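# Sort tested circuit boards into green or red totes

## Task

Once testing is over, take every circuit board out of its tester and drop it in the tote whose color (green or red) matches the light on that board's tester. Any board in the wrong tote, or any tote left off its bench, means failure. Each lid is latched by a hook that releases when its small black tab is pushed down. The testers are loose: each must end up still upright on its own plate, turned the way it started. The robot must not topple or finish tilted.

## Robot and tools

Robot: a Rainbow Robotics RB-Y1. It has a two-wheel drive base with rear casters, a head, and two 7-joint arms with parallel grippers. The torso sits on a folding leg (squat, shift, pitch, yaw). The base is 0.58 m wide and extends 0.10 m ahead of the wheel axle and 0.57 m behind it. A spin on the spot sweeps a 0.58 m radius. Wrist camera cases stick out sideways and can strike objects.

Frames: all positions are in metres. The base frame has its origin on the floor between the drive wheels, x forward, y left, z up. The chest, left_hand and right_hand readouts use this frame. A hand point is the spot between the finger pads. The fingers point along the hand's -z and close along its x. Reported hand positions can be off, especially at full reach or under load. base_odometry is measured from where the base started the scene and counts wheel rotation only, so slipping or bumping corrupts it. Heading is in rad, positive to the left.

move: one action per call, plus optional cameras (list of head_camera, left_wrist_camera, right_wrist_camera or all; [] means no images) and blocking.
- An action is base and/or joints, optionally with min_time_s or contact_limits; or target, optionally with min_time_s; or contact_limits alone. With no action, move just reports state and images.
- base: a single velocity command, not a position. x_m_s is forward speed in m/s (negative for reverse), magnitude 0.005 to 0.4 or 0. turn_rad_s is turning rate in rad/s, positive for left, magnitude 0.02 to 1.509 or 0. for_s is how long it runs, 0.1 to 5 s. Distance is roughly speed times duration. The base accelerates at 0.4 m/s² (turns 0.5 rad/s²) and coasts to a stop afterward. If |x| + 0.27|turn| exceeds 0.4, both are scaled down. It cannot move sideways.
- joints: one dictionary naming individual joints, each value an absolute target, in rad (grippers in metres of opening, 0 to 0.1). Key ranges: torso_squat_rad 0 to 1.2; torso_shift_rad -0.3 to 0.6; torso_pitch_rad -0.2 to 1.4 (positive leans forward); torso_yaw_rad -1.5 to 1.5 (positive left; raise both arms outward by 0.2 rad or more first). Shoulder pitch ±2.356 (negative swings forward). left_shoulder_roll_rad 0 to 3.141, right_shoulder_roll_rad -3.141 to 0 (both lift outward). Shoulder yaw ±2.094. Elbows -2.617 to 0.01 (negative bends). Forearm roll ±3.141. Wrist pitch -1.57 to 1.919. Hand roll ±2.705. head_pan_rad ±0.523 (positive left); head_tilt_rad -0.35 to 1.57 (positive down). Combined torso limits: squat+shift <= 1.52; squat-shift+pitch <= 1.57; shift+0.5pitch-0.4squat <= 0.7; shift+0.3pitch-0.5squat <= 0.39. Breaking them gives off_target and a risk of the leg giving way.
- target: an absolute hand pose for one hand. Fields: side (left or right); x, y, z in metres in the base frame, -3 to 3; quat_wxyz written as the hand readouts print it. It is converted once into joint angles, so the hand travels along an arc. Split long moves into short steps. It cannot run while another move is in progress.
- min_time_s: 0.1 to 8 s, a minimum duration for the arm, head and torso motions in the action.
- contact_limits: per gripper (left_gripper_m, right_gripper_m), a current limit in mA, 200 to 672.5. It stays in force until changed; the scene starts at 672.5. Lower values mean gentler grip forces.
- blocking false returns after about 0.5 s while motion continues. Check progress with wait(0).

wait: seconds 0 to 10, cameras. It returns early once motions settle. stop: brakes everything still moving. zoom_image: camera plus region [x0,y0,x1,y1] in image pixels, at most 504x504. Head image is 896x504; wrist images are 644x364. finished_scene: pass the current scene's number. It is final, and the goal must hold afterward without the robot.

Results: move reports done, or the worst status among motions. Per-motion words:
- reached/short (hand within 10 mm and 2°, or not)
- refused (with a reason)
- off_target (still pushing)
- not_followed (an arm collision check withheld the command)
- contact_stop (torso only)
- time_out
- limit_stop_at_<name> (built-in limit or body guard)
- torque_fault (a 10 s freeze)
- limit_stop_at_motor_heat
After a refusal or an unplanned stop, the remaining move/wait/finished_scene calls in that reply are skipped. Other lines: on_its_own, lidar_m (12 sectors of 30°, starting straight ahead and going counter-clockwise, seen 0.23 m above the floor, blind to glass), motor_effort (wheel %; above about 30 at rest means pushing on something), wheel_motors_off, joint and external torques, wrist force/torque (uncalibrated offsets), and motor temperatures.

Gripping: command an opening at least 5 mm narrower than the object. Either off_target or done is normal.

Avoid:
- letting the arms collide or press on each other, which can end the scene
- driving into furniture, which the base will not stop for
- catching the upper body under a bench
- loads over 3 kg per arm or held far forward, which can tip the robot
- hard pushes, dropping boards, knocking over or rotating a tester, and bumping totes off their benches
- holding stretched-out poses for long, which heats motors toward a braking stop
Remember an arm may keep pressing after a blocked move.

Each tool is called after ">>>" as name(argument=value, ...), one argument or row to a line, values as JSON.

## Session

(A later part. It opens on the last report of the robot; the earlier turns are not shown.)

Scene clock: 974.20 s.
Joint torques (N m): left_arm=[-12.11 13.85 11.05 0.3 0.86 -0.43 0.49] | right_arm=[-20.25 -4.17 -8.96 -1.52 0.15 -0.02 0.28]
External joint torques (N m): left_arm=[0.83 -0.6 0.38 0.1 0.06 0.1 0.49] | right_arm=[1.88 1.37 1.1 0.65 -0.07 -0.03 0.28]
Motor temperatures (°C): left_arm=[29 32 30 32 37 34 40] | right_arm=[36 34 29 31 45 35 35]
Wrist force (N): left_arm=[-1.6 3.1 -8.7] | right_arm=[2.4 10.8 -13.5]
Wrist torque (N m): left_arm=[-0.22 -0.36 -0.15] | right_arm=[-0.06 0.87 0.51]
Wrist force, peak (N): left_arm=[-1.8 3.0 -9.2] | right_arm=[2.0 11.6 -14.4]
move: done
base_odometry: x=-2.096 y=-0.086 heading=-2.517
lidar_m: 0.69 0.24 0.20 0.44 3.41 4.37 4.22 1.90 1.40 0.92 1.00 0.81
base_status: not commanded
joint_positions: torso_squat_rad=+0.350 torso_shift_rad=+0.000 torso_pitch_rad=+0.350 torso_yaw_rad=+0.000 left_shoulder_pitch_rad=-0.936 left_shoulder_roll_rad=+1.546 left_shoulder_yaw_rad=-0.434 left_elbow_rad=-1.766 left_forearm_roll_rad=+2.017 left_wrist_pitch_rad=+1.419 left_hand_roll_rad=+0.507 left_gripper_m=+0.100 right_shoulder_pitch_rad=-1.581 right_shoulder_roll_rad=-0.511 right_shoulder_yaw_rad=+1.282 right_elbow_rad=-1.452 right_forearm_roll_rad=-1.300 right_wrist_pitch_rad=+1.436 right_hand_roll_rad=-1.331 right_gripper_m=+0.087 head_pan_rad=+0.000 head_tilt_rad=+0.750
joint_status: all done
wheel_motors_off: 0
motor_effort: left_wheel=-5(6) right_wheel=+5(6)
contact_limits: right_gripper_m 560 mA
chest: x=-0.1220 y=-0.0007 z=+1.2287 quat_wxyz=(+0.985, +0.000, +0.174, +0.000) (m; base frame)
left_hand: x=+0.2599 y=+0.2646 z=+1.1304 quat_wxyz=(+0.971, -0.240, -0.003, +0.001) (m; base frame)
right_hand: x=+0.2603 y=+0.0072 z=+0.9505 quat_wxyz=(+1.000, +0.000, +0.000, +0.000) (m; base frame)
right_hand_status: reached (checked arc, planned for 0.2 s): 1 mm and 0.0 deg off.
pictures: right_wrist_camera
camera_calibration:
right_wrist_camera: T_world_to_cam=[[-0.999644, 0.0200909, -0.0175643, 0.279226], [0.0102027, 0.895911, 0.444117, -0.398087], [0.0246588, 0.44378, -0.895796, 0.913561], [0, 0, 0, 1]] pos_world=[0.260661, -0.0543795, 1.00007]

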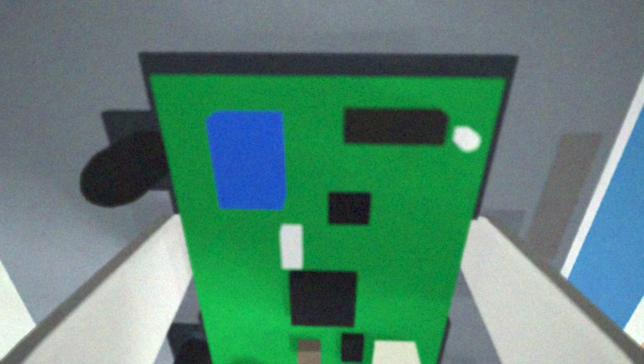

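>>> move(
  target={"side":"right","x":0.2605,"y":0.0083,"z":0.941,"quat_wxyz":[1,0,0,0]},
  cameras=[],
)

>>> move(
  target={"side":"right","x":0.2605,"y":0.0083,"z":0.937,"quat_wxyz":[1,0,0,0]},
  cameras=["right_wrist_camera"],
)

Scene clock: 985.07 s.
Joint torques (N m): left_arm=[-11.99 13.6 10.89 0.47 0.91 -0.45 0.47] | right_arm=[-19.89 -4.4 -9.08 -1.44 0.12 0.05 0.18]
External joint torques (N m): left_arm=[0.94 -0.85 0.22 0.27 0.1 0.07 0.48] | right_arm=[2.22 1.02 0.87 0.8 -0.1 0.05 0.18]
Motor temperatures (°C): left_arm=[29 32 30 32 37 34 40] | right_arm=[36 34 29 31 45 35 35]
Wrist force (N): left_arm=[-1.8 2.8 -8.7] | right_arm=[2.1 10.8 -12.8]
Wrist torque (N m): left_arm=[-0.19 -0.39 -0.14] | right_arm=[-0.08 0.83 0.52]
Wrist force, peak (N): left_arm=[-1.5 3.3 -9.0] | right_arm=[1.2 11.4 -15.1]
move: done
base_odometry: x=-2.096 y=-0.086 heading=-2.517
lidar_m: 0.67 0.24 0.20 0.44 3.41 4.36 4.21 1.90 1.41 0.94 0.99 0.80
base_status: not commanded
joint_positions: torso_squat_rad=+0.350 torso_shift_rad=+0.000 torso_pitch_rad=+0.350 torso_yaw_rad=+0.000 left_shoulder_pitch_rad=-0.936 left_shoulder_roll_rad=+1.546 left_shoulder_yaw_rad=-0.434 left_elbow_rad=-1.766 left_forearm_roll_rad=+2.017 left_wrist_pitch_rad=+1.419 left_hand_roll_rad=+0.507 left_gripper_m=+0.100 right_shoulder_pitch_rad=-1.568 right_shoulder_roll_rad=-0.498 right_shoulder_yaw_rad=+1.292 right_elbow_rad=-1.432 right_forearm_roll_rad=-1.288 right_wrist_pitch_rad=+1.419 right_hand_roll_rad=-1.324 right_gripper_m=+0.087 head_pan_rad=+0.000 head_tilt_rad=+0.750
joint_status: all done
wheel_motors_off: 0
motor_effort: left_wheel=-5(6) right_wheel=+5(6)
contact_limits: right_gripper_m 560 mA
chest: x=-0.1220 y=-0.0007 z=+1.2287 quat_wxyz=(+0.985, +0.000, +0.174, +0.000) (m; base frame)
left_hand: x=+0.2599 y=+0.2646 z=+1.1304 quat_wxyz=(+0.971, -0.240, -0.003, +0.001) (m; base frame)
right_hand: x=+0.2604 y=+0.0081 z=+0.9414 quat_wxyz=(+1.000, +0.000, +0.000, +0.000) (m; base frame)
right_hand_status: reached (checked arc, planned for 0.2 s): 0 mm and 0.0 deg off.
pictures: none
No camera images: "cameras" was empty.

Scene clock: 985.60 s.
Joint torques (N m): left_arm=[-12.11 13.51 11.17 0.35 0.95 -0.46 0.51] | right_arm=[-19.42 -3.72 -9.01 -1.48 0.09 -0.01 0.13]
External joint torques (N m): left_arm=[0.83 -0.93 0.5 0.15 0.15 0.07 0.52] | right_arm=[2.69 1.65 0.89 0.79 -0.14 -0.01 0.13]
Motor temperatures (°C): left_arm=[29 32 30 32 37 34 40] | right_arm=[36 34 29 31 45 35 35]
Wrist force (N): left_arm=[-1.8 3.1 -8.4] | right_arm=[2.1 10.5 -13.1]
Wrist torque (N m): left_arm=[-0.22 -0.38 -0.15] | right_arm=[-0.03 0.82 0.51]
Wrist force, peak (N): left_arm=[-1.7 3.2 -8.8] | right_arm=[1.8 11.4 -13.6]
move: done
base_odometry: x=-2.096 y=-0.086 heading=-2.517
lidar_m: 0.68 0.24 0.20 0.44 3.41 4.36 4.21 1.91 1.42 0.94 0.99 0.80
base_status: not commanded
joint_positions: torso_squat_rad=+0.350 torso_shift_rad=+0.000 torso_pitch_rad=+0.350 torso_yaw_rad=+0.000 left_shoulder_pitch_rad=-0.936 left_shoulder_roll_rad=+1.546 left_shoulder_yaw_rad=-0.434 left_elbow_rad=-1.766 left_forearm_roll_rad=+2.017 left_wrist_pitch_rad=+1.419 left_hand_roll_rad=+0.507 left_gripper_m=+0.100 right_shoulder_pitch_rad=-1.563 right_shoulder_roll_rad=-0.492 right_shoulder_yaw_rad=+1.297 right_elbow_rad=-1.421 right_forearm_roll_rad=-1.283 right_wrist_pitch_rad=+1.411 right_hand_roll_rad=-1.320 right_gripper_m=+0.087 head_pan_rad=+0.000 head_tilt_rad=+0.750
joint_status: all done
wheel_motors_off: 0
motor_effort: left_wheel=-5(6) right_wheel=+5(7)
contact_limits: right_gripper_m 560 mA
chest: x=-0.1220 y=-0.0007 z=+1.2287 quat_wxyz=(+0.985, +0.000, +0.174, +0.000) (m; base frame)
left_hand: x=+0.2599 y=+0.2646 z=+1.1304 quat_wxyz=(+0.971, -0.240, -0.003, +0.001) (m; base frame)
right_hand: x=+0.2607 y=+0.0083 z=+0.9373 quat_wxyz=(+1.000, +0.000, +0.000, +0.000) (m; base frame)
right_hand_status: reached (checked arc, planned for 0.1 s): 0 mm and 0.0 deg off.
pictures: right_wrist_camera
camera_calibration:
right_wrist_camera: T_world_to_cam=[[-0.999637, 0.0203594, -0.0176563, 0.279437], [0.0103981, 0.895829, 0.444278, -0.393351], [0.0248622, 0.443933, -0.895715, 0.901131], [0, 0, 0, 1]] pos_world=[0.261021, -0.0533554, 0.986848]

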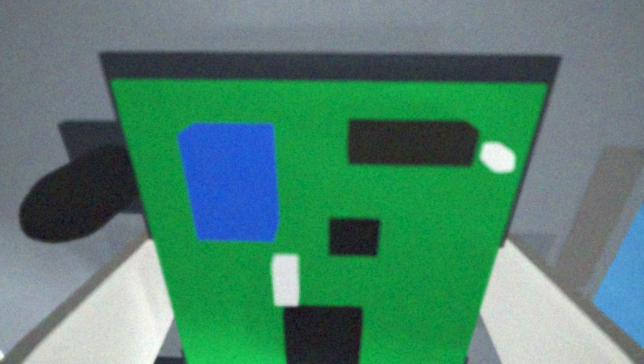

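>>> move(
  joints={"right_gripper_m":0.06},
  cameras=[],
)

>>> move(
  target={"side":"right","x":0.2605,"y":0.0085,"z":0.945,"quat_wxyz":[1,0,0,0]},
  min_time_s=0.6,
  cameras=["right_wrist_camera"],
)

Scene clock: 992.47 s.
Joint torques (N m): left_arm=[-11.85 13.58 10.82 0.38 0.9 -0.52 0.41] | right_arm=[-19.19 -3.32 -8.71 -2.84 -1.4 0.55 0.23]
External joint torques (N m): left_arm=[1.08 -0.87 0.15 0.18 0.09 0.01 0.42] | right_arm=[2.92 2.05 1.19 -0.57 -1.63 0.55 0.23]
Motor temperatures (°C): left_arm=[29 32 30 32 37 34 40] | right_arm=[36 34 29 31 45 35 35]
Wrist force (N): left_arm=[-1.4 3.1 -8.7] | right_arm=[10.2 12.3 -14.2]
Wrist torque (N m): left_arm=[-0.24 -0.33 -0.16] | right_arm=[-0.10 0.77 0.52]
Wrist force, peak (N): left_arm=[-1.8 3.1 -8.9] | right_arm=[12.5 13.1 -15.5]
move: off_target
base_odometry: x=-2.096 y=-0.086 heading=-2.517
lidar_m: 0.69 0.24 0.20 0.44 3.42 4.37 4.21 1.90 1.41 0.94 0.99 0.80
base_status: not commanded
joint_positions: torso_squat_rad=+0.350 torso_shift_rad=+0.000 torso_pitch_rad=+0.350 torso_yaw_rad=+0.000 left_shoulder_pitch_rad=-0.936 left_shoulder_roll_rad=+1.546 left_shoulder_yaw_rad=-0.434 left_elbow_rad=-1.766 left_forearm_roll_rad=+2.017 left_wrist_pitch_rad=+1.419 left_hand_roll_rad=+0.507 left_gripper_m=+0.100 right_shoulder_pitch_rad=-1.563 right_shoulder_roll_rad=-0.492 right_shoulder_yaw_rad=+1.297 right_elbow_rad=-1.421 right_forearm_roll_rad=-1.282 right_wrist_pitch_rad=+1.411 right_hand_roll_rad=-1.320 right_gripper_m=+0.070 head_pan_rad=+0.000 head_tilt_rad=+0.750
joint_status: right_gripper_m off_target (ended at +0.070, target +0.060)
wheel_motors_off: 0
motor_effort: left_wheel=-6(6) right_wheel=+4(6)
contact_limits: right_gripper_m 560 mA
chest: x=-0.1219 y=-0.0007 z=+1.2287 quat_wxyz=(+0.985, +0.000, +0.174, +0.000) (m; base frame)
left_hand: x=+0.2599 y=+0.2646 z=+1.1304 quat_wxyz=(+0.971, -0.240, -0.003, +0.001) (m; base frame)
right_hand: x=+0.2610 y=+0.0082 z=+0.9373 quat_wxyz=(+1.000, +0.000, -0.001, +0.000) (m; base frame)
pictures: none
No camera images: "cameras" was empty.

Scene clock: 993.40 s.
Joint torques (N m): left_arm=[-12.1 13.53 10.81 0.38 0.88 -0.45 0.43] | right_arm=[-21.47 -5.19 -10.5 -2.82 -0.57 0.28 -0.32]
External joint torques (N m): left_arm=[0.83 -0.91 0.14 0.18 0.08 0.07 0.44] | right_arm=[0.66 0.27 -0.52 -0.61 -0.81 0.27 -0.32]
Motor temperatures (°C): left_arm=[29 32 30 32 37 34 40] | right_arm=[36 34 29 31 45 35 35]
Wrist force (N): left_arm=[-1.4 3.1 -8.5] | right_arm=[3.2 10.2 -13.1]
Wrist torque (N m): left_arm=[-0.24 -0.33 -0.15] | right_arm=[-0.02 0.83 0.46]
Wrist force, peak (N): left_arm=[-1.8 3.1 -8.9] | right_arm=[10.6 13.8 -19.2]
move: done
base_odometry: x=-2.096 y=-0.086 heading=-2.517
lidar_m: 0.67 0.24 0.20 0.43 3.41 4.36 4.20 1.91 1.41 0.94 1.00 0.80
base_status: not commanded
joint_positions: torso_squat_rad=+0.350 torso_shift_rad=+0.000 torso_pitch_rad=+0.350 torso_yaw_rad=+0.000 left_shoulder_pitch_rad=-0.936 left_shoulder_roll_rad=+1.546 left_shoulder_yaw_rad=-0.434 left_elbow_rad=-1.766 left_forearm_roll_rad=+2.017 left_wrist_pitch_rad=+1.419 left_hand_roll_rad=+0.507 left_gripper_m=+0.100 right_shoulder_pitch_rad=-1.574 right_shoulder_roll_rad=-0.500 right_shoulder_yaw_rad=+1.289 right_elbow_rad=-1.435 right_forearm_roll_rad=-1.293 right_wrist_pitch_rad=+1.425 right_hand_roll_rad=-1.326 right_gripper_m=+0.070 head_pan_rad=+0.000 head_tilt_rad=+0.750
joint_status: all done
wheel_motors_off: 0
motor_effort: left_wheel=-5(6) right_wheel=+5(6)
contact_limits: right_gripper_m 560 mA
chest: x=-0.1219 y=-0.0007 z=+1.2287 quat_wxyz=(+0.985, +0.000, +0.174, +0.000) (m; base frame)
left_hand: x=+0.2599 y=+0.2646 z=+1.1304 quat_wxyz=(+0.971, -0.240, -0.003, +0.001) (m; base frame)
right_hand: x=+0.2606 y=+0.0085 z=+0.9448 quat_wxyz=(+1.000, +0.000, +0.000, +0.000) (m; base frame)
right_hand_status: reached (checked arc, planned for 0.6 s): 0 mm and 0.0 deg off.
pictures: right_wrist_camera
camera_calibration:
right_wrist_camera: T_world_to_cam=[[-0.99965, 0.0201247, -0.0171824, 0.279063], [0.0104104, 0.896052, 0.443827, -0.396426], [0.0243282, 0.443493, -0.895948, 0.908073], [0, 0, 0, 1]] pos_world=[0.261, -0.0531214, 0.994326]

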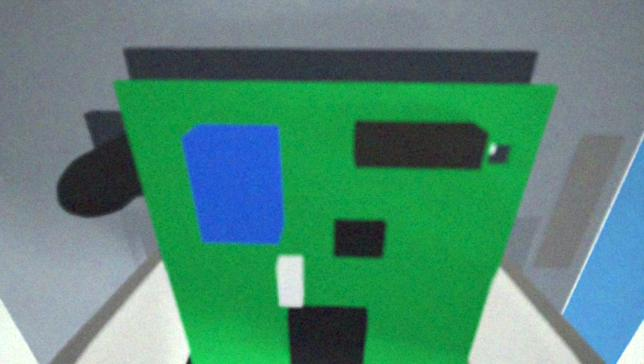

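Free cleanly. Lift.

>>> move(
  target={"side":"right","x":0.2605,"y":0.0085,"z":0.956,"quat_wxyz":[1,0,0,0]},
  cameras=[],
)

>>> move(
  target={"side":"right","x":0.26,"y":0.0085,"z":0.985,"quat_wxyz":[1,0,0,0]},
  cameras=["right_wrist_camera","head_camera"],
)

Scene clock: 998.27 s.
Joint torques (N m): left_arm=[-12.04 13.51 11.04 0.55 0.83 -0.55 0.43] | right_arm=[-20.39 -5.43 -9.97 -2 -0.26 0.04 -0.13]
External joint torques (N m): left_arm=[0.89 -0.93 0.37 0.35 0.02 -0.03 0.44] | right_arm=[1.79 0.16 0.12 0.12 -0.48 0.04 -0.13]
Motor temperatures (°C): left_arm=[29 32 30 32 37 34 40] | right_arm=[36 34 29 31 45 35 35]
Wrist force (N): left_arm=[-1.4 3.1 -9.0] | right_arm=[2.4 11.0 -13.8]
Wrist torque (N m): left_arm=[-0.23 -0.34 -0.16] | right_arm=[-0.08 0.86 0.52]
Wrist force, peak (N): left_arm=[-1.4 3.1 -9.0] | right_arm=[4.6 11.2 -16.0]
move: done
base_odometry: x=-2.096 y=-0.086 heading=-2.517
lidar_m: 0.68 0.24 0.20 0.44 3.41 4.36 4.20 1.90 1.41 0.94 0.99 0.80
base_status: not commanded
joint_positions: torso_squat_rad=+0.350 torso_shift_rad=+0.000 torso_pitch_rad=+0.350 torso_yaw_rad=+0.000 left_shoulder_pitch_rad=-0.936 left_shoulder_roll_rad=+1.546 left_shoulder_yaw_rad=-0.434 left_elbow_rad=-1.766 left_forearm_roll_rad=+2.017 left_wrist_pitch_rad=+1.419 left_hand_roll_rad=+0.507 left_gripper_m=+0.100 right_shoulder_pitch_rad=-1.590 right_shoulder_roll_rad=-0.511 right_shoulder_yaw_rad=+1.276 right_elbow_rad=-1.455 right_forearm_roll_rad=-1.308 right_wrist_pitch_rad=+1.445 right_hand_roll_rad=-1.333 right_gripper_m=+0.070 head_pan_rad=+0.000 head_tilt_rad=+0.750
joint_status: all done
wheel_motors_off: 0
motor_effort: left_wheel=-4(6) right_wheel=+6(6)
contact_limits: right_gripper_m 560 mA
chest: x=-0.1220 y=-0.0007 z=+1.2287 quat_wxyz=(+0.985, +0.000, +0.174, +0.000) (m; base frame)
left_hand: x=+0.2599 y=+0.2646 z=+1.1304 quat_wxyz=(+0.971, -0.240, -0.003, +0.001) (m; base frame)
right_hand: x=+0.2606 y=+0.0087 z=+0.9558 quat_wxyz=(+1.000, +0.000, +0.000, +0.000) (m; base frame)
right_hand_status: reached (checked arc, planned for 0.2 s): 0 mm and 0.0 deg off.
pictures: none
No camera images: "cameras" was empty.

Scene clock: 998.90 s.
Joint torques (N m): left_arm=[-12.05 13.6 11.07 0.33 0.91 -0.44 0.47] | right_arm=[-19.77 -5.94 -10.08 -1.69 -0.09 -0.11 -0.3]
External joint torques (N m): left_arm=[0.88 -0.85 0.4 0.12 0.1 0.09 0.48] | right_arm=[2.5 0 0.28 0.14 -0.31 -0.11 -0.3]
Motor temperatures (°C): left_arm=[29 32 30 32 37 34 40] | right_arm=[36 34 29 31 45 35 35]
Wrist force (N): left_arm=[-1.5 3.1 -8.9] | right_arm=[2.1 10.5 -13.6]
Wrist torque (N m): left_arm=[-0.25 -0.36 -0.15] | right_arm=[-0.02 0.84 0.52]
Wrist force, peak (N): left_arm=[-1.5 3.0 -8.9] | right_arm=[2.0 10.7 -15.4]
move: done
base_odometry: x=-2.096 y=-0.086 heading=-2.517
lidar_m: 0.68 0.23 0.20 0.44 3.41 4.36 4.21 1.91 1.41 0.94 0.99 0.80
base_status: not commanded
joint_positions: torso_squat_rad=+0.350 torso_shift_rad=+0.000 torso_pitch_rad=+0.350 torso_yaw_rad=+0.000 left_shoulder_pitch_rad=-0.936 left_shoulder_roll_rad=+1.546 left_shoulder_yaw_rad=-0.434 left_elbow_rad=-1.766 left_forearm_roll_rad=+2.017 left_wrist_pitch_rad=+1.419 left_hand_roll_rad=+0.507 left_gripper_m=+0.100 right_shoulder_pitch_rad=-1.633 right_shoulder_roll_rad=-0.541 right_shoulder_yaw_rad=+1.242 right_elbow_rad=-1.502 right_forearm_roll_rad=-1.352 right_wrist_pitch_rad=+1.498 right_hand_roll_rad=-1.354 right_gripper_m=+0.070 head_pan_rad=+0.000 head_tilt_rad=+0.750
joint_status: all done
wheel_motors_off: 0
motor_effort: left_wheel=-4(6) right_wheel=+5(6)
contact_limits: right_gripper_m 560 mA
chest: x=-0.1220 y=-0.0007 z=+1.2287 quat_wxyz=(+0.985, +0.000, +0.174, +0.000) (m; base frame)
left_hand: x=+0.2599 y=+0.2647 z=+1.1304 quat_wxyz=(+0.971, -0.240, -0.003, +0.001) (m; base frame)
right_hand: x=+0.2601 y=+0.0086 z=+0.9852 quat_wxyz=(+1.000, +0.000, +0.000, +0.000) (m; base frame)
right_hand_status: reached (checked arc, planned for 0.3 s): 0 mm and 0.0 deg off.
pictures: head_camera, right_wrist_camera
camera_calibration:
head_camera: T_world_to_cam=[[0.0366154, -0.998752, 0.0339801, -0.0492201], [-0.871679, -0.0485485, -0.487667, 0.717529], [0.488708, -0.0117636, -0.872368, 1.18425], [0, 0, 0, 1]] pos_world=[0.0485028, -0.000392572, 1.38469]
right_wrist_camera: T_world_to_cam=[[-0.999649, 0.0199952, -0.0173986, 0.279447], [0.0101895, 0.895894, 0.444152, -0.414734], [0.0244682, 0.443819, -0.895783, 0.944015], [0, 0, 0, 1]] pos_world=[0.260477, -0.0530016, 1.0347]

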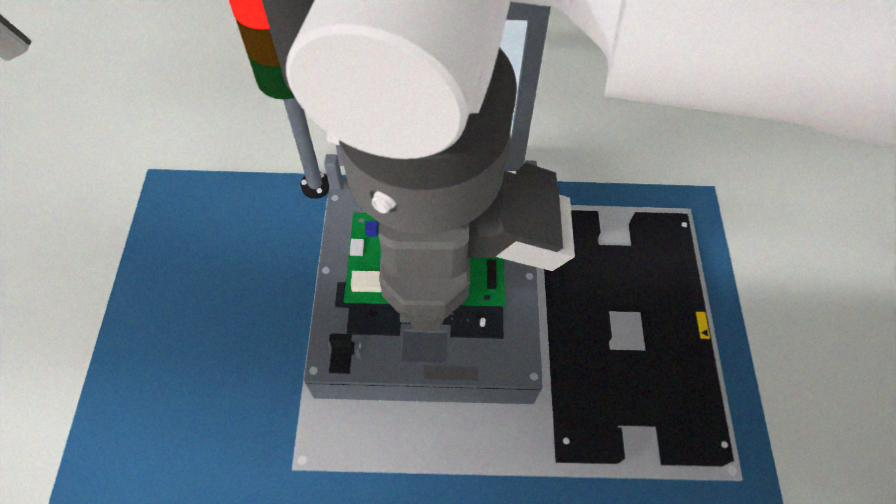

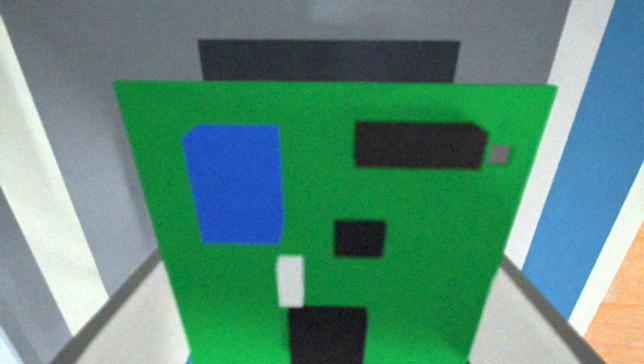

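>>> move(
  target={"side":"right","x":0.26,"y":0.0085,"z":1.06,"quat_wxyz":[1,0,0,0]},
  min_time_s=2,
  cameras=[],
)

>>> move(
  target={"side":"right","x":0.25,"y":0.0,"z":1.12,"quat_wxyz":[1,0,0,0]},
  min_time_s=1.5,
  cameras=["head_camera","right_wrist_camera"],
)

Scene clock: 1016.73 s.
Joint torques (N m): left_arm=[-12.1 13.87 10.91 0.3 0.85 -0.46 0.45] | right_arm=[-22.13 -7.58 -11.3 -1.23 -0.34 0.19 -0.27]
External joint torques (N m): left_arm=[0.83 -0.58 0.24 0.1 0.05 0.06 0.45] | right_arm=[0.31 -0.87 -0.66 -0.26 -0.57 0.18 -0.27]
Motor temperatures (°C): left_arm=[29 32 30 32 37 34 40] | right_arm=[36 34 29 31 45 35 35]
Wrist force (N): left_arm=[-1.4 3.0 -8.6] | right_arm=[1.9 10.9 -13.9]
Wrist torque (N m): left_arm=[-0.22 -0.36 -0.15] | right_arm=[-0.09 0.83 0.51]
Wrist force, peak (N): left_arm=[-1.7 3.4 -8.9] | right_arm=[2.0 10.8 -14.2]
move: done
base_odometry: x=-2.096 y=-0.086 heading=-2.517
lidar_m: 0.68 0.24 0.20 0.44 3.42 4.36 4.21 1.91 1.40 0.94 1.00 0.81
base_status: not commanded
joint_positions: torso_squat_rad=+0.350 torso_shift_rad=+0.000 torso_pitch_rad=+0.350 torso_yaw_rad=+0.000 left_shoulder_pitch_rad=-0.936 left_shoulder_roll_rad=+1.546 left_shoulder_yaw_rad=-0.434 left_elbow_rad=-1.766 left_forearm_roll_rad=+2.017 left_wrist_pitch_rad=+1.419 left_hand_roll_rad=+0.507 left_gripper_m=+0.100 right_shoulder_pitch_rad=-1.750 right_shoulder_roll_rad=-0.593 right_shoulder_yaw_rad=+1.149 right_elbow_rad=-1.556 right_forearm_roll_rad=-1.473 right_wrist_pitch_rad=+1.627 right_hand_roll_rad=-1.381 right_gripper_m=+0.070 head_pan_rad=+0.000 head_tilt_rad=+0.750
joint_status: all done
wheel_motors_off: 0
motor_effort: left_wheel=-4(6) right_wheel=+5(7)
contact_limits: right_gripper_m 560 mA
chest: x=-0.1220 y=-0.0007 z=+1.2287 quat_wxyz=(+0.985, +0.000, +0.174, +0.000) (m; base frame)
left_hand: x=+0.2599 y=+0.2647 z=+1.1304 quat_wxyz=(+0.971, -0.240, -0.003, +0.001) (m; base frame)
right_hand: x=+0.2600 y=+0.0088 z=+1.0595 quat_wxyz=(+1.000, +0.000, +0.000, +0.000) (m; base frame)
right_hand_status: reached (checked arc, planned for 2.0 s): 1 mm and 0.0 deg off.
pictures: none
No camera images: "cameras" was empty.

Scene clock: 1018.57 s.
Joint torques (N m): left_arm=[-11.92 13.75 10.94 0.42 0.95 -0.49 0.49] | right_arm=[-21.58 -8.04 -11.41 -0.48 -0.29 0.22 -0.29]
External joint torques (N m): left_arm=[1.02 -0.7 0.27 0.22 0.14 0.04 0.49] | right_arm=[0.44 -0.98 -0.76 -0.32 -0.51 0.21 -0.29]
Motor temperatures (°C): left_arm=[29 32 30 32 37 34 40] | right_arm=[36 34 29 31 45 35 35]
Wrist force (N): left_arm=[-1.5 3.1 -8.4] | right_arm=[2.3 10.8 -14.0]
Wrist torque (N m): left_arm=[-0.21 -0.36 -0.16] | right_arm=[-0.05 0.86 0.51]
Wrist force, peak (N): left_arm=[-1.7 3.3 -9.0] | right_arm=[2.2 11.0 -14.4]
move: done
base_odometry: x=-2.096 y=-0.086 heading=-2.517
lidar_m: 0.68 0.24 0.19 0.44 3.42 4.37 4.20 1.91 1.40 0.93 1.00 0.81
base_status: not commanded
joint_positions: torso_squat_rad=+0.350 torso_shift_rad=+0.000 torso_pitch_rad=+0.350 torso_yaw_rad=+0.000 left_shoulder_pitch_rad=-0.936 left_shoulder_roll_rad=+1.546 left_shoulder_yaw_rad=-0.434 left_elbow_rad=-1.766 left_forearm_roll_rad=+2.017 left_wrist_pitch_rad=+1.419 left_hand_roll_rad=+0.507 left_gripper_m=+0.100 right_shoulder_pitch_rad=-1.837 right_shoulder_roll_rad=-0.655 right_shoulder_yaw_rad=+1.069 right_elbow_rad=-1.620 right_forearm_roll_rad=-1.581 right_wrist_pitch_rad=+1.731 right_hand_roll_rad=-1.422 right_gripper_m=+0.070 head_pan_rad=+0.000 head_tilt_rad=+0.750
joint_status: all done
wheel_motors_off: 0
motor_effort: left_wheel=-5(6) right_wheel=+5(7)
contact_limits: right_gripper_m 560 mA
chest: x=-0.1220 y=-0.0007 z=+1.2287 quat_wxyz=(+0.985, +0.000, +0.174, +0.000) (m; base frame)
left_hand: x=+0.2599 y=+0.2647 z=+1.1304 quat_wxyz=(+0.971, -0.240, -0.003, +0.001) (m; base frame)
right_hand: x=+0.2500 y=+0.0001 z=+1.1198 quat_wxyz=(+1.000, +0.000, +0.000, +0.000) (m; base frame)
right_hand_status: reached (checked arc, planned for 1.5 s): 0 mm and 0.0 deg off.
pictures: head_camera, right_wrist_camera
camera_calibration:
head_camera: T_world_to_cam=[[0.036615, -0.998752, 0.0339804, -0.0492203], [-0.871677, -0.0485483, -0.48767, 0.71753], [0.488711, -0.0117639, -0.872367, 1.18425], [0, 0, 0, 1]] pos_world=[0.0484992, -0.000392539, 1.38469]
right_wrist_camera: T_world_to_cam=[[-0.999662, 0.0197702, -0.0168992, 0.271311], [0.0102177, 0.896044, 0.443847, -0.466461], [0.0239173, 0.443525, -0.895943, 1.06892], [0, 0, 0, 1]] pos_world=[0.25042, -0.061489, 1.16932]

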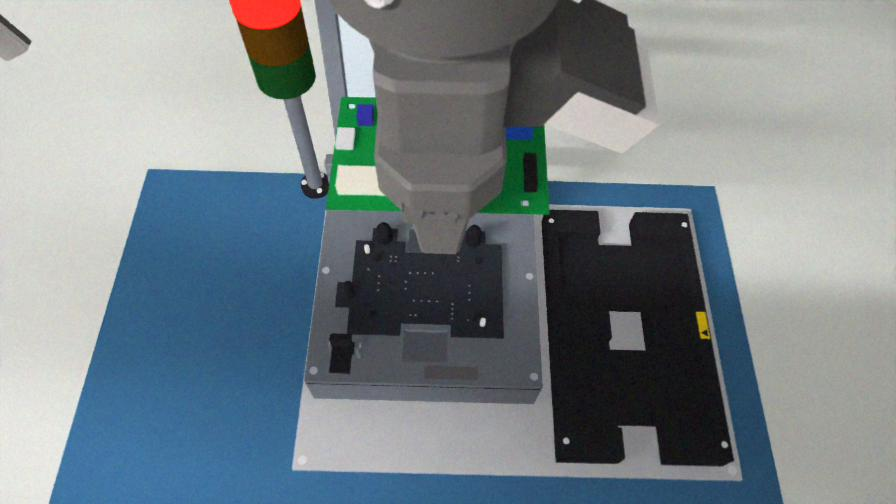

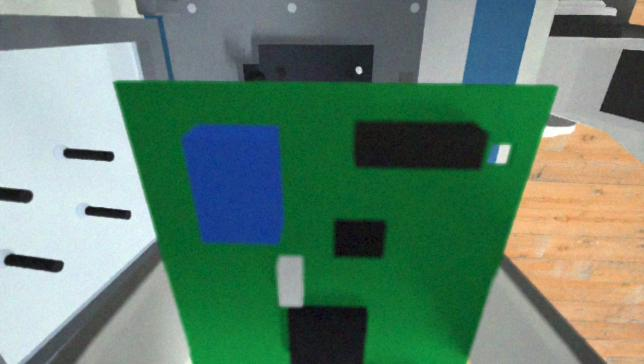

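>>> move(
  joints={"torso_squat_rad":0,"torso_pitch_rad":0.3,"head_tilt_rad":0.3},
  cameras=[],
)

>>> move(
  base={"x_m_s":-0.25,"for_s":4.4},
  cameras=["head_camera"],
)

Scene clock: 1027.57 s.
Joint torques (N m): left_arm=[-12.32 13.4 10.79 0.56 0.78 -0.52 0.49] | right_arm=[-21.06 -8.18 -11.23 -0.28 -0.25 0.17 -0.3]
External joint torques (N m): left_arm=[0.82 -0.72 0.11 0.15 0.03 0.09 0.49] | right_arm=[0.86 -0.84 -0.6 -0.53 -0.57 0.19 -0.3]
Motor temperatures (°C): left_arm=[29 32 30 32 37 34 40] | right_arm=[36 34 29 31 45 35 35]
Wrist force (N): left_arm=[-2.2 3.1 -8.7] | right_arm=[1.7 10.8 -13.7]
Wrist torque (N m): left_arm=[-0.24 -0.46 -0.17] | right_arm=[-0.06 0.81 0.52]
Wrist force, peak (N): left_arm=[-1.8 3.2 -9.0] | right_arm=[1.8 11.2 -14.2]
move: done
base_odometry: x=-2.096 y=-0.086 heading=-2.517
lidar_m: 0.68 0.23 0.20 0.44 3.41 4.36 4.20 1.90 1.41 0.94 1.00 0.80
base_status: not commanded
joint_positions: torso_squat_rad=+0.000 torso_shift_rad=+0.000 torso_pitch_rad=+0.300 torso_yaw_rad=+0.000 left_shoulder_pitch_rad=-0.936 left_shoulder_roll_rad=+1.546 left_shoulder_yaw_rad=-0.434 left_elbow_rad=-1.766 left_forearm_roll_rad=+2.017 left_wrist_pitch_rad=+1.419 left_hand_roll_rad=+0.507 left_gripper_m=+0.100 right_shoulder_pitch_rad=-1.837 right_shoulder_roll_rad=-0.655 right_shoulder_yaw_rad=+1.069 right_elbow_rad=-1.620 right_forearm_roll_rad=-1.581 right_wrist_pitch_rad=+1.731 right_hand_roll_rad=-1.422 right_gripper_m=+0.070 head_pan_rad=+0.000 head_tilt_rad=+0.300
joint_status: all done
wheel_motors_off: 0
motor_effort: left_wheel=-5(6) right_wheel=+5(6)
contact_limits: right_gripper_m 560 mA
chest: x=-0.1367 y=-0.0008 z=+1.2761 quat_wxyz=(+0.989, +0.000, +0.149, +0.000) (m; base frame)
left_hand: x=+0.2497 y=+0.2646 z=+1.1970 quat_wxyz=(+0.970, -0.240, -0.027, -0.005) (m; base frame)
right_hand: x=+0.2403 y=+0.0001 z=+1.1859 quat_wxyz=(+1.000, +0.000, -0.025, +0.000) (m; base frame)
pictures: none
No camera images: "cameras" was empty.

Scene clock: 1033.20 s.
Joint torques (N m): left_arm=[-12.28 13.37 10.99 0.59 0.88 -0.55 0.45] | right_arm=[-21.19 -7.39 -10.62 0.5 -0.08 0.06 -0.28]
External joint torques (N m): left_arm=[0.86 -0.74 0.31 0.19 0.12 0.06 0.46] | right_arm=[0.72 -0.04 0.01 0.24 -0.4 0.08 -0.28]
Motor temperatures (°C): left_arm=[29 32 30 32 37 34 40] | right_arm=[36 34 29 31 45 35 35]
Wrist force (N): left_arm=[-2.0 2.9 -8.7] | right_arm=[1.9 10.9 -13.9]
Wrist torque (N m): left_arm=[-0.19 -0.41 -0.16] | right_arm=[-0.08 0.84 0.53]
Wrist force, peak (N): left_arm=[-2.1 3.0 -9.0] | right_arm=[2.2 10.8 -14.2]
move: done
base_odometry: x=-1.203 y=+0.557 heading=-2.518
lidar_m: 1.22 1.26 2.63 3.29 3.42 3.20 3.12 1.89 1.38 1.35 1.40 1.52
base_status: done (sent for 4.4 of 4.4 s)
joint_positions: torso_squat_rad=+0.000 torso_shift_rad=+0.000 torso_pitch_rad=+0.300 torso_yaw_rad=+0.000 left_shoulder_pitch_rad=-0.936 left_shoulder_roll_rad=+1.546 left_shoulder_yaw_rad=-0.434 left_elbow_rad=-1.766 left_forearm_roll_rad=+2.017 left_wrist_pitch_rad=+1.419 left_hand_roll_rad=+0.507 left_gripper_m=+0.100 right_shoulder_pitch_rad=-1.837 right_shoulder_roll_rad=-0.655 right_shoulder_yaw_rad=+1.069 right_elbow_rad=-1.620 right_forearm_roll_rad=-1.581 right_wrist_pitch_rad=+1.731 right_hand_roll_rad=-1.422 right_gripper_m=+0.070 head_pan_rad=+0.000 head_tilt_rad=+0.300
joint_status: not commanded
wheel_motors_off: 0
motor_effort: left_wheel=-6(26) right_wheel=+8(23)
contact_limits: right_gripper_m 560 mA
chest: x=-0.1367 y=-0.0008 z=+1.2761 quat_wxyz=(+0.989, +0.000, +0.149, +0.000) (m; base frame)
left_hand: x=+0.2497 y=+0.2646 z=+1.1970 quat_wxyz=(+0.970, -0.240, -0.027, -0.005) (m; base frame)
right_hand: x=+0.2404 y=+0.0001 z=+1.1860 quat_wxyz=(+1.000, +0.000, -0.025, +0.000) (m; base frame)
pictures: head_camera
camera_calibration:
head_camera: T_world_to_cam=[[0.0153914, -0.998762, 0.0473006, -0.0707966], [-0.531228, -0.0482455, -0.845854, 1.26444], [0.847089, -0.0121084, -0.531313, 0.762969], [0, 0, 0, 1]] pos_world=[0.0264905, -0.000467264, 1.47825]

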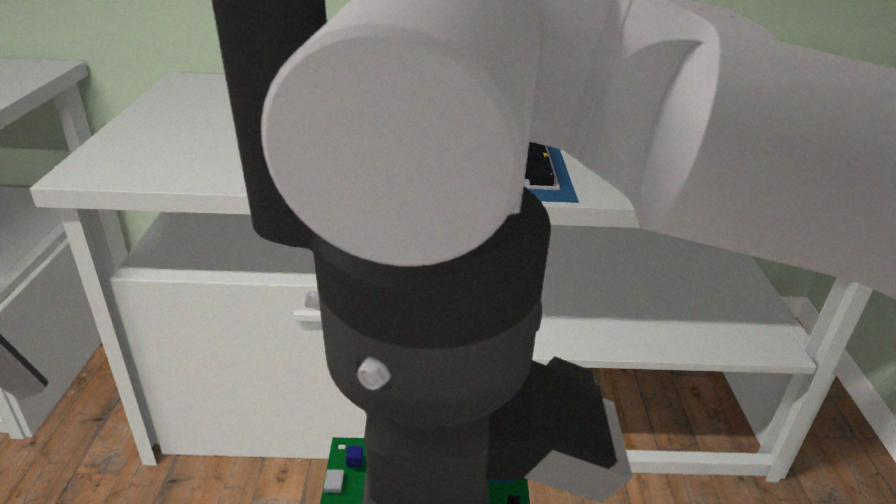

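>>> move(
  target={"side":"right","x":0.25,"y":-0.28,"z":1.15,"quat_wxyz":[1,0,0,0]},
  min_time_s=2,
  cameras=[],
)

>>> move(
  base={"turn_rad_s":0.6,"for_s":3.97},
  cameras=[],
)

>>> move(
  base={"x_m_s":0.35,"for_s":5},
  cameras=["head_camera"],
)

Scene clock: 1048.57 s.
Joint torques (N m): left_arm=[-12.19 13.51 10.64 0.64 0.78 -0.65 0.54] | right_arm=[-14.15 -10.92 -11.53 0.5 -0.2 -0.37 0.19]
External joint torques (N m): left_arm=[0.95 -0.61 -0.04 0.23 0.03 -0.03 0.54] | right_arm=[2.31 0.01 -0.72 -0.37 -0.45 -0.36 0.19]
Motor temperatures (°C): left_arm=[29 32 30 32 37 34 40] | right_arm=[36 34 29 31 45 35 35]
Wrist force (N): left_arm=[-2.2 3.1 -8.5] | right_arm=[1.8 10.9 -13.6]
Wrist torque (N m): left_arm=[-0.24 -0.46 -0.15] | right_arm=[-0.08 0.82 0.55]
Wrist force, peak (N): left_arm=[-2.3 3.2 -8.9] | right_arm=[1.7 10.9 -14.2]
move: done
base_odometry: x=-1.203 y=+0.557 heading=-2.518
lidar_m: 1.23 1.26 2.63 3.29 3.43 3.20 3.12 1.89 1.39 1.34 1.40 1.51
base_status: not commanded
joint_positions: torso_squat_rad=+0.000 torso_shift_rad=+0.000 torso_pitch_rad=+0.300 torso_yaw_rad=+0.000 left_shoulder_pitch_rad=-0.936 left_shoulder_roll_rad=+1.546 left_shoulder_yaw_rad=-0.434 left_elbow_rad=-1.766 left_forearm_roll_rad=+2.017 left_wrist_pitch_rad=+1.419 left_hand_roll_rad=+0.507 left_gripper_m=+0.100 right_shoulder_pitch_rad=-1.410 right_shoulder_roll_rad=-1.451 right_shoulder_yaw_rad=+0.981 right_elbow_rad=-1.856 right_forearm_roll_rad=-1.667 right_wrist_pitch_rad=+1.565 right_hand_roll_rad=-0.808 right_gripper_m=+0.070 head_pan_rad=+0.000 head_tilt_rad=+0.300
joint_status: all done
wheel_motors_off: 0
motor_effort: left_wheel=-6(7) right_wheel=+8(10)
contact_limits: right_gripper_m 560 mA
chest: x=-0.1367 y=-0.0008 z=+1.2761 quat_wxyz=(+0.989, +0.000, +0.149, +0.000) (m; base frame)
left_hand: x=+0.2497 y=+0.2646 z=+1.1970 quat_wxyz=(+0.970, -0.240, -0.027, -0.005) (m; base frame)
right_hand: x=+0.2501 y=-0.2800 z=+1.1501 quat_wxyz=(+1.000, +0.000, +0.000, +0.000) (m; base frame)
right_hand_status: reached (checked arc, planned for 2.0 s): 0 mm and 0.0 deg off.
pictures: none
No camera images: "cameras" was empty.

Scene clock: 1054.07 s.
Joint torques (N m): left_arm=[-12.14 13.4 11.1 0.65 0.81 -0.54 0.49] | right_arm=[-14.42 -10.84 -11.25 0.4 -0.21 -0.27 0.16]
External joint torques (N m): left_arm=[1 -0.72 0.42 0.24 0.06 0.07 0.49] | right_arm=[2.04 0.09 -0.44 -0.48 -0.47 -0.25 0.16]
Motor temperatures (°C): left_arm=[29 32 30 32 37 34 40] | right_arm=[36 34 29 31 45 35 35]
Wrist force (N): left_arm=[-2.0 3.1 -8.7] | right_arm=[1.9 10.5 -13.6]
Wrist torque (N m): left_arm=[-0.21 -0.42 -0.14] | right_arm=[-0.04 0.83 0.53]
Wrist force, peak (N): left_arm=[-2.2 3.2 -8.9] | right_arm=[2.3 11.1 -13.8]
move: done
base_odometry: x=-1.203 y=+0.557 heading=-0.138
lidar_m: 3.56 3.18 2.54 1.51 1.33 1.34 1.52 1.88 1.24 1.41 2.67 3.31
base_status: done (sent for 3.97 of 3.97 s)
joint_positions: torso_squat_rad=+0.000 torso_shift_rad=+0.000 torso_pitch_rad=+0.300 torso_yaw_rad=+0.000 left_shoulder_pitch_rad=-0.936 left_shoulder_roll_rad=+1.546 left_shoulder_yaw_rad=-0.434 left_elbow_rad=-1.766 left_forearm_roll_rad=+2.017 left_wrist_pitch_rad=+1.419 left_hand_roll_rad=+0.507 left_gripper_m=+0.100 right_shoulder_pitch_rad=-1.410 right_shoulder_roll_rad=-1.451 right_shoulder_yaw_rad=+0.981 right_elbow_rad=-1.856 right_forearm_roll_rad=-1.667 right_wrist_pitch_rad=+1.565 right_hand_roll_rad=-0.808 right_gripper_m=+0.070 head_pan_rad=+0.000 head_tilt_rad=+0.300
joint_status: not commanded
wheel_motors_off: 0
motor_effort: left_wheel=+0(31) right_wheel=+5(27)
contact_limits: right_gripper_m 560 mA
chest: x=-0.1367 y=-0.0008 z=+1.2761 quat_wxyz=(+0.989, +0.000, +0.149, +0.000) (m; base frame)
left_hand: x=+0.2497 y=+0.2646 z=+1.1970 quat_wxyz=(+0.970, -0.240, -0.027, -0.005) (m; base frame)
right_hand: x=+0.2501 y=-0.2799 z=+1.1501 quat_wxyz=(+1.000, +0.000, +0.000, +0.000) (m; base frame)
pictures: none
No camera images: "cameras" was empty.

Scene clock: 1060.53 s.
Joint torques (N m): left_arm=[-12.18 13.26 10.89 0.65 0.82 -0.59 0.42] | right_arm=[-14.09 -10.59 -10.84 0.91 -0.13 -0.23 0.21]
External joint torques (N m): left_arm=[0.96 -0.86 0.21 0.24 0.06 0.02 0.43] | right_arm=[2.36 0.35 -0.03 0.03 -0.39 -0.21 0.21]
Motor temperatures (°C): left_arm=[29 32 30 32 37 34 40] | right_arm=[36 34 29 31 45 35 35]
Wrist force (N): left_arm=[-2.0 2.8 -8.6] | right_arm=[1.8 10.9 -13.5]
Wrist torque (N m): left_arm=[-0.19 -0.42 -0.15] | right_arm=[-0.09 0.82 0.54]
Wrist force, peak (N): left_arm=[-2.2 3.2 -8.9] | right_arm=[1.9 11.1 -13.9]
move: done
base_odometry: x=+0.530 y=+0.316 heading=-0.138
lidar_m: 2.46 1.83 1.86 2.38 2.53 2.54 2.98 2.48 2.77 2.39 2.09 2.09
base_status: done (sent for 5 of 5 s)
joint_positions: torso_squat_rad=+0.000 torso_shift_rad=+0.000 torso_pitch_rad=+0.300 torso_yaw_rad=+0.000 left_shoulder_pitch_rad=-0.936 left_shoulder_roll_rad=+1.546 left_shoulder_yaw_rad=-0.434 left_elbow_rad=-1.766 left_forearm_roll_rad=+2.017 left_wrist_pitch_rad=+1.419 left_hand_roll_rad=+0.507 left_gripper_m=+0.100 right_shoulder_pitch_rad=-1.410 right_shoulder_roll_rad=-1.451 right_shoulder_yaw_rad=+0.981 right_elbow_rad=-1.856 right_forearm_roll_rad=-1.667 right_wrist_pitch_rad=+1.565 right_hand_roll_rad=-0.808 right_gripper_m=+0.070 head_pan_rad=+0.000 head_tilt_rad=+0.300
joint_status: not commanded
wheel_motors_off: 0
motor_effort: left_wheel=+1(28) right_wheel=-3(28)
contact_limits: right_gripper_m 560 mA
chest: x=-0.1366 y=-0.0008 z=+1.2761 quat_wxyz=(+0.989, +0.000, +0.149, +0.000) (m; base frame)
left_hand: x=+0.2497 y=+0.2646 z=+1.1970 quat_wxyz=(+0.970, -0.240, -0.027, -0.005) (m; base frame)
right_hand: x=+0.2501 y=-0.2799 z=+1.1501 quat_wxyz=(+1.000, +0.000, +0.000, +0.000) (m; base frame)
pictures: head_camera
camera_calibration:
head_camera: T_world_to_cam=[[0.0153888, -0.99876, 0.0473399, -0.0708212], [-0.531274, -0.0482768, -0.845823, 1.2644], [0.84706, -0.0121343, -0.531359, 0.763001], [0, 0, 0, 1]] pos_world=[0.0265259, -0.000433762, 1.47824]

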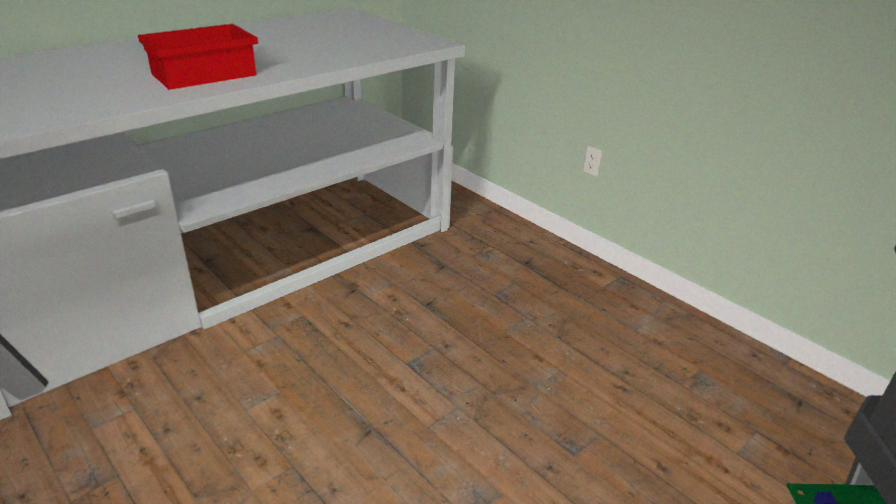

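>>> move(
  base={"turn_rad_s":0.1,"for_s":0.73},
  cameras=[],
)

>>> move(
  base={"x_m_s":0.35,"for_s":3.33},
  cameras=[],
)

>>> move(
  base={"turn_rad_s":0.5,"for_s":1.24},
  joints={"head_tilt_rad":0.5},
  cameras=["head_camera"],
)

Scene clock: 1069.10 s.
Joint torques (N m): left_arm=[-12.21 13.57 10.9 0.51 0.87 -0.57 0.49] | right_arm=[-14.59 -10.52 -10.95 0.93 -0.14 -0.22 0.12]
External joint torques (N m): left_arm=[0.93 -0.55 0.22 0.1 0.11 0.04 0.5] | right_arm=[1.86 0.42 -0.14 0.06 -0.39 -0.2 0.12]
Motor temperatures (°C): left_arm=[29 32 30 32 37 34 40] | right_arm=[36 34 29 31 45 35 35]
Wrist force (N): left_arm=[-1.9 3.0 -8.8] | right_arm=[2.0 10.9 -13.5]
Wrist torque (N m): left_arm=[-0.21 -0.42 -0.16] | right_arm=[-0.07 0.83 0.52]
Wrist force, peak (N): left_arm=[-2.1 3.2 -8.9] | right_arm=[2.1 11.2 -13.8]
move: done
base_odometry: x=+0.531 y=+0.316 heading=-0.065
lidar_m: 2.48 1.82 1.86 2.38 2.54 2.56 3.13 2.48 2.78 2.31 2.09 2.11
base_status: done (sent for 0.73 of 0.73 s)
joint_positions: torso_squat_rad=+0.000 torso_shift_rad=+0.000 torso_pitch_rad=+0.300 torso_yaw_rad=+0.000 left_shoulder_pitch_rad=-0.936 left_shoulder_roll_rad=+1.546 left_shoulder_yaw_rad=-0.434 left_elbow_rad=-1.766 left_forearm_roll_rad=+2.017 left_wrist_pitch_rad=+1.419 left_hand_roll_rad=+0.507 left_gripper_m=+0.100 right_shoulder_pitch_rad=-1.410 right_shoulder_roll_rad=-1.451 right_shoulder_yaw_rad=+0.981 right_elbow_rad=-1.856 right_forearm_roll_rad=-1.667 right_wrist_pitch_rad=+1.565 right_hand_roll_rad=-0.808 right_gripper_m=+0.070 head_pan_rad=+0.000 head_tilt_rad=+0.300
joint_status: not commanded
wheel_motors_off: 0
motor_effort: left_wheel=-6(27) right_wheel=-1(26)
contact_limits: right_gripper_m 560 mA
chest: x=-0.1366 y=-0.0008 z=+1.2761 quat_wxyz=(+0.989, +0.000, +0.149, +0.000) (m; base frame)
left_hand: x=+0.2497 y=+0.2646 z=+1.1970 quat_wxyz=(+0.970, -0.240, -0.027, -0.005) (m; base frame)
right_hand: x=+0.2501 y=-0.2800 z=+1.1501 quat_wxyz=(+1.000, +0.000, +0.000, +0.000) (m; base frame)
pictures: none
No camera images: "cameras" was empty.

Scene clock: 1073.90 s.
Joint torques (N m): left_arm=[-12.32 13.13 10.75 0.59 0.82 -0.57 0.44] | right_arm=[-14.71 -10.32 -10.71 0.86 -0.08 -0.07 0.15]
External joint torques (N m): left_arm=[0.82 -0.99 0.07 0.18 0.06 0.04 0.45] | right_arm=[1.75 0.62 0.1 -0.02 -0.33 -0.06 0.15]
Motor temperatures (°C): left_arm=[29 32 30 32 37 34 40] | right_arm=[36 34 29 31 45 35 35]
Wrist force (N): left_arm=[-2.0 2.9 -8.6] | right_arm=[1.9 10.8 -13.6]
Wrist torque (N m): left_arm=[-0.21 -0.44 -0.15] | right_arm=[-0.08 0.83 0.54]
Wrist force, peak (N): left_arm=[-2.2 3.1 -9.0] | right_arm=[2.0 11.1 -13.8]
move: done
base_odometry: x=+1.695 y=+0.241 heading=-0.065
lidar_m: 1.31 1.37 0.97 1.18 2.44 3.29 3.73 3.49 2.34 1.49 1.35 1.36
base_status: done (sent for 3.33 of 3.33 s)
joint_positions: torso_squat_rad=+0.000 torso_shift_rad=+0.000 torso_pitch_rad=+0.300 torso_yaw_rad=+0.000 left_shoulder_pitch_rad=-0.936 left_shoulder_roll_rad=+1.546 left_shoulder_yaw_rad=-0.434 left_elbow_rad=-1.766 left_forearm_roll_rad=+2.017 left_wrist_pitch_rad=+1.419 left_hand_roll_rad=+0.507 left_gripper_m=+0.100 right_shoulder_pitch_rad=-1.410 right_shoulder_roll_rad=-1.451 right_shoulder_yaw_rad=+0.981 right_elbow_rad=-1.856 right_forearm_roll_rad=-1.667 right_wrist_pitch_rad=+1.565 right_hand_roll_rad=-0.808 right_gripper_m=+0.070 head_pan_rad=+0.000 head_tilt_rad=+0.300
joint_status: not commanded
wheel_motors_off: 0
motor_effort: left_wheel=+0(31) right_wheel=-2(23)
contact_limits: right_gripper_m 560 mA
chest: x=-0.1366 y=-0.0008 z=+1.2761 quat_wxyz=(+0.989, +0.000, +0.149, +0.000) (m; base frame)
left_hand: x=+0.2497 y=+0.2646 z=+1.1970 quat_wxyz=(+0.970, -0.240, -0.027, -0.005) (m; base frame)
right_hand: x=+0.2501 y=-0.2800 z=+1.1501 quat_wxyz=(+1.000, +0.000, +0.000, +0.000) (m; base frame)
pictures: none
No camera images: "cameras" was empty.

Scene clock: 1076.43 s.
Joint torques (N m): left_arm=[-11.99 13.19 10.79 0.65 0.87 -0.61 0.39] | right_arm=[-14.39 -10.26 -10.91 0.99 -0.08 -0.19 0.18]
External joint torques (N m): left_arm=[1.15 -0.93 0.11 0.24 0.12 0 0.4] | right_arm=[2.06 0.67 -0.1 0.11 -0.33 -0.17 0.18]
Motor temperatures (°C): left_arm=[29 32 30 32 37 34 40] | right_arm=[36 34 29 31 45 35 35]
Wrist force (N): left_arm=[-2.1 3.0 -8.8] | right_arm=[1.9 10.9 -13.6]
Wrist torque (N m): left_arm=[-0.22 -0.43 -0.19] | right_arm=[-0.08 0.82 0.54]
Wrist force, peak (N): left_arm=[-2.4 3.3 -8.9] | right_arm=[2.2 11.0 -13.9]
move: done
base_odometry: x=+1.695 y=+0.241 heading=+0.552
lidar_m: 0.96 0.98 1.45 2.79 3.35 3.58 3.46 2.08 1.45 1.35 1.38 1.31
base_status: done (sent for 1.23 of 1.23 s)
joint_positions: torso_squat_rad=+0.000 torso_shift_rad=+0.000 torso_pitch_rad=+0.300 torso_yaw_rad=+0.000 left_shoulder_pitch_rad=-0.936 left_shoulder_roll_rad=+1.546 left_shoulder_yaw_rad=-0.434 left_elbow_rad=-1.766 left_forearm_roll_rad=+2.017 left_wrist_pitch_rad=+1.419 left_hand_roll_rad=+0.507 left_gripper_m=+0.100 right_shoulder_pitch_rad=-1.410 right_shoulder_roll_rad=-1.451 right_shoulder_yaw_rad=+0.981 right_elbow_rad=-1.856 right_forearm_roll_rad=-1.667 right_wrist_pitch_rad=+1.565 right_hand_roll_rad=-0.808 right_gripper_m=+0.070 head_pan_rad=+0.000 head_tilt_rad=+0.500
joint_status: all done
wheel_motors_off: 0
motor_effort: left_wheel=-1(28) right_wheel=+1(26)
contact_limits: right_gripper_m 560 mA
chest: x=-0.1366 y=-0.0008 z=+1.2761 quat_wxyz=(+0.989, +0.000, +0.149, +0.000) (m; base frame)
left_hand: x=+0.2497 y=+0.2646 z=+1.1970 quat_wxyz=(+0.970, -0.240, -0.027, -0.005) (m; base frame)
right_hand: x=+0.2501 y=-0.2800 z=+1.1501 quat_wxyz=(+1.000, +0.000, +0.000, +0.000) (m; base frame)
pictures: head_camera
camera_calibration:
head_camera: T_world_to_cam=[[0.0246651, -0.998758, 0.043299, -0.0644068], [-0.68868, -0.0483711, -0.72345, 1.07675], [0.724646, -0.0119752, -0.689018, 0.986384], [0, 0, 0, 1]] pos_world=[0.0283443, -0.000431089, 1.4614]

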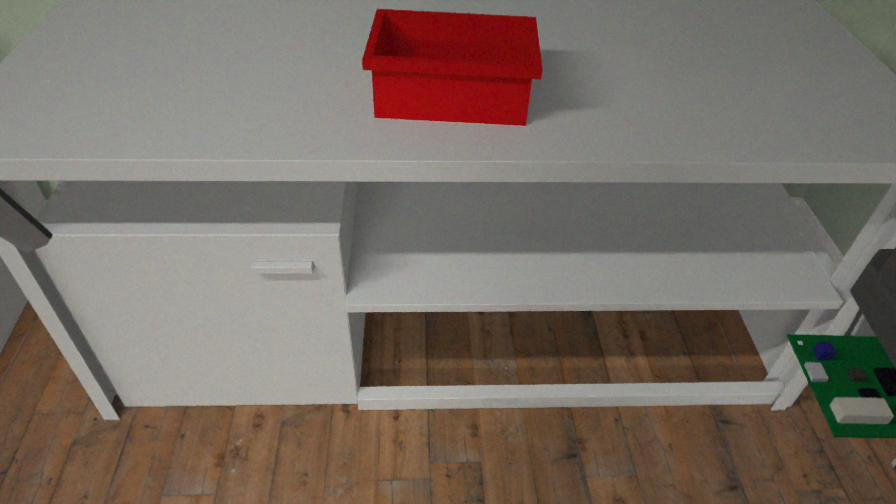

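>>> move(
  base={"x_m_s":0.25,"for_s":2.36},
  joints={"head_tilt_rad":0.85},
  cameras=["head_camera"],
)

Scene clock: 1092.80 s.
Joint torques (N m): left_arm=[-12.25 13.42 11.03 0.6 0.85 -0.59 0.46] | right_arm=[-14.46 -10.5 -10.89 0.89 -0.06 -0.16 0.1]
External joint torques (N m): left_arm=[0.89 -0.7 0.35 0.19 0.09 0.02 0.47] | right_arm=[1.99 0.44 -0.08 0.02 -0.32 -0.15 0.1]
Motor temperatures (°C): left_arm=[29 32 30 32 37 34 40] | right_arm=[35 34 29 31 45 35 35]
Wrist force (N): left_arm=[-2.0 3.3 -8.8] | right_arm=[2.2 11.0 -13.5]
Wrist torque (N m): left_arm=[-0.24 -0.43 -0.18] | right_arm=[-0.09 0.85 0.54]
Wrist force, peak (N): left_arm=[-2.1 3.2 -8.9] | right_arm=[2.1 10.8 -14.0]
move: done
base_odometry: x=+2.199 y=+0.551 heading=+0.552
lidar_m: 0.94 0.40 0.48 1.21 3.37 4.21 4.04 2.02 1.41 1.31 0.97 1.07
base_status: done (sent for 2.37 of 2.37 s)
joint_positions: torso_squat_rad=+0.000 torso_shift_rad=+0.000 torso_pitch_rad=+0.300 torso_yaw_rad=+0.000 left_shoulder_pitch_rad=-0.936 left_shoulder_roll_rad=+1.546 left_shoulder_yaw_rad=-0.434 left_elbow_rad=-1.766 left_forearm_roll_rad=+2.017 left_wrist_pitch_rad=+1.419 left_hand_roll_rad=+0.507 left_gripper_m=+0.100 right_shoulder_pitch_rad=-1.410 right_shoulder_roll_rad=-1.451 right_shoulder_yaw_rad=+0.981 right_elbow_rad=-1.856 right_forearm_roll_rad=-1.667 right_wrist_pitch_rad=+1.565 right_hand_roll_rad=-0.808 right_gripper_m=+0.070 head_pan_rad=+0.000 head_tilt_rad=+0.850
joint_status: all done
wheel_motors_off: 0
motor_effort: left_wheel=-2(27) right_wheel=-4(29)
contact_limits: right_gripper_m 560 mA
chest: x=-0.1366 y=-0.0008 z=+1.2761 quat_wxyz=(+0.989, +0.000, +0.149, +0.000) (m; base frame)
left_hand: x=+0.2497 y=+0.2646 z=+1.1969 quat_wxyz=(+0.970, -0.240, -0.027, -0.005) (m; base frame)
right_hand: x=+0.2501 y=-0.2800 z=+1.1501 quat_wxyz=(+1.000, +0.000, +0.000, +0.000) (m; base frame)
pictures: head_camera
camera_calibration:
head_camera: T_world_to_cam=[[0.0383242, -0.998749, 0.0321309, -0.0473215], [-0.894983, -0.0486086, -0.443444, 0.656076], [0.444451, -0.011762, -0.895726, 1.27249], [0, 0, 0, 1]] pos_world=[0.0234289, -0.000404351, 1.43226]

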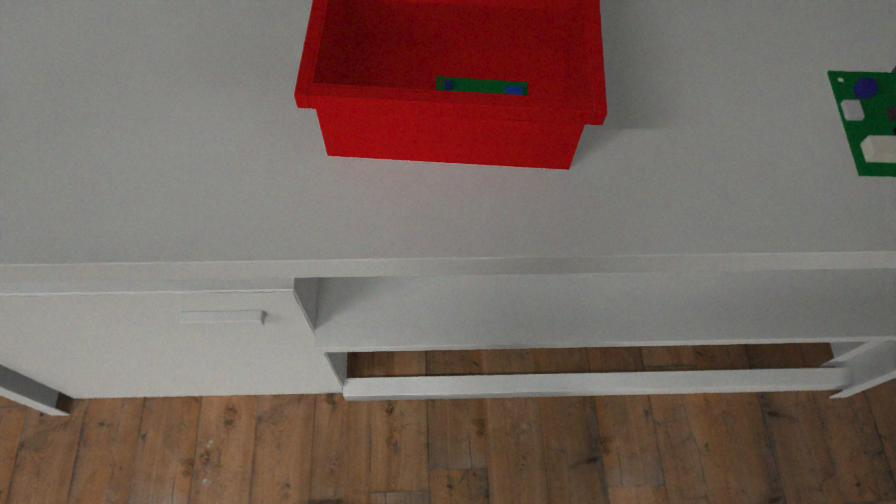

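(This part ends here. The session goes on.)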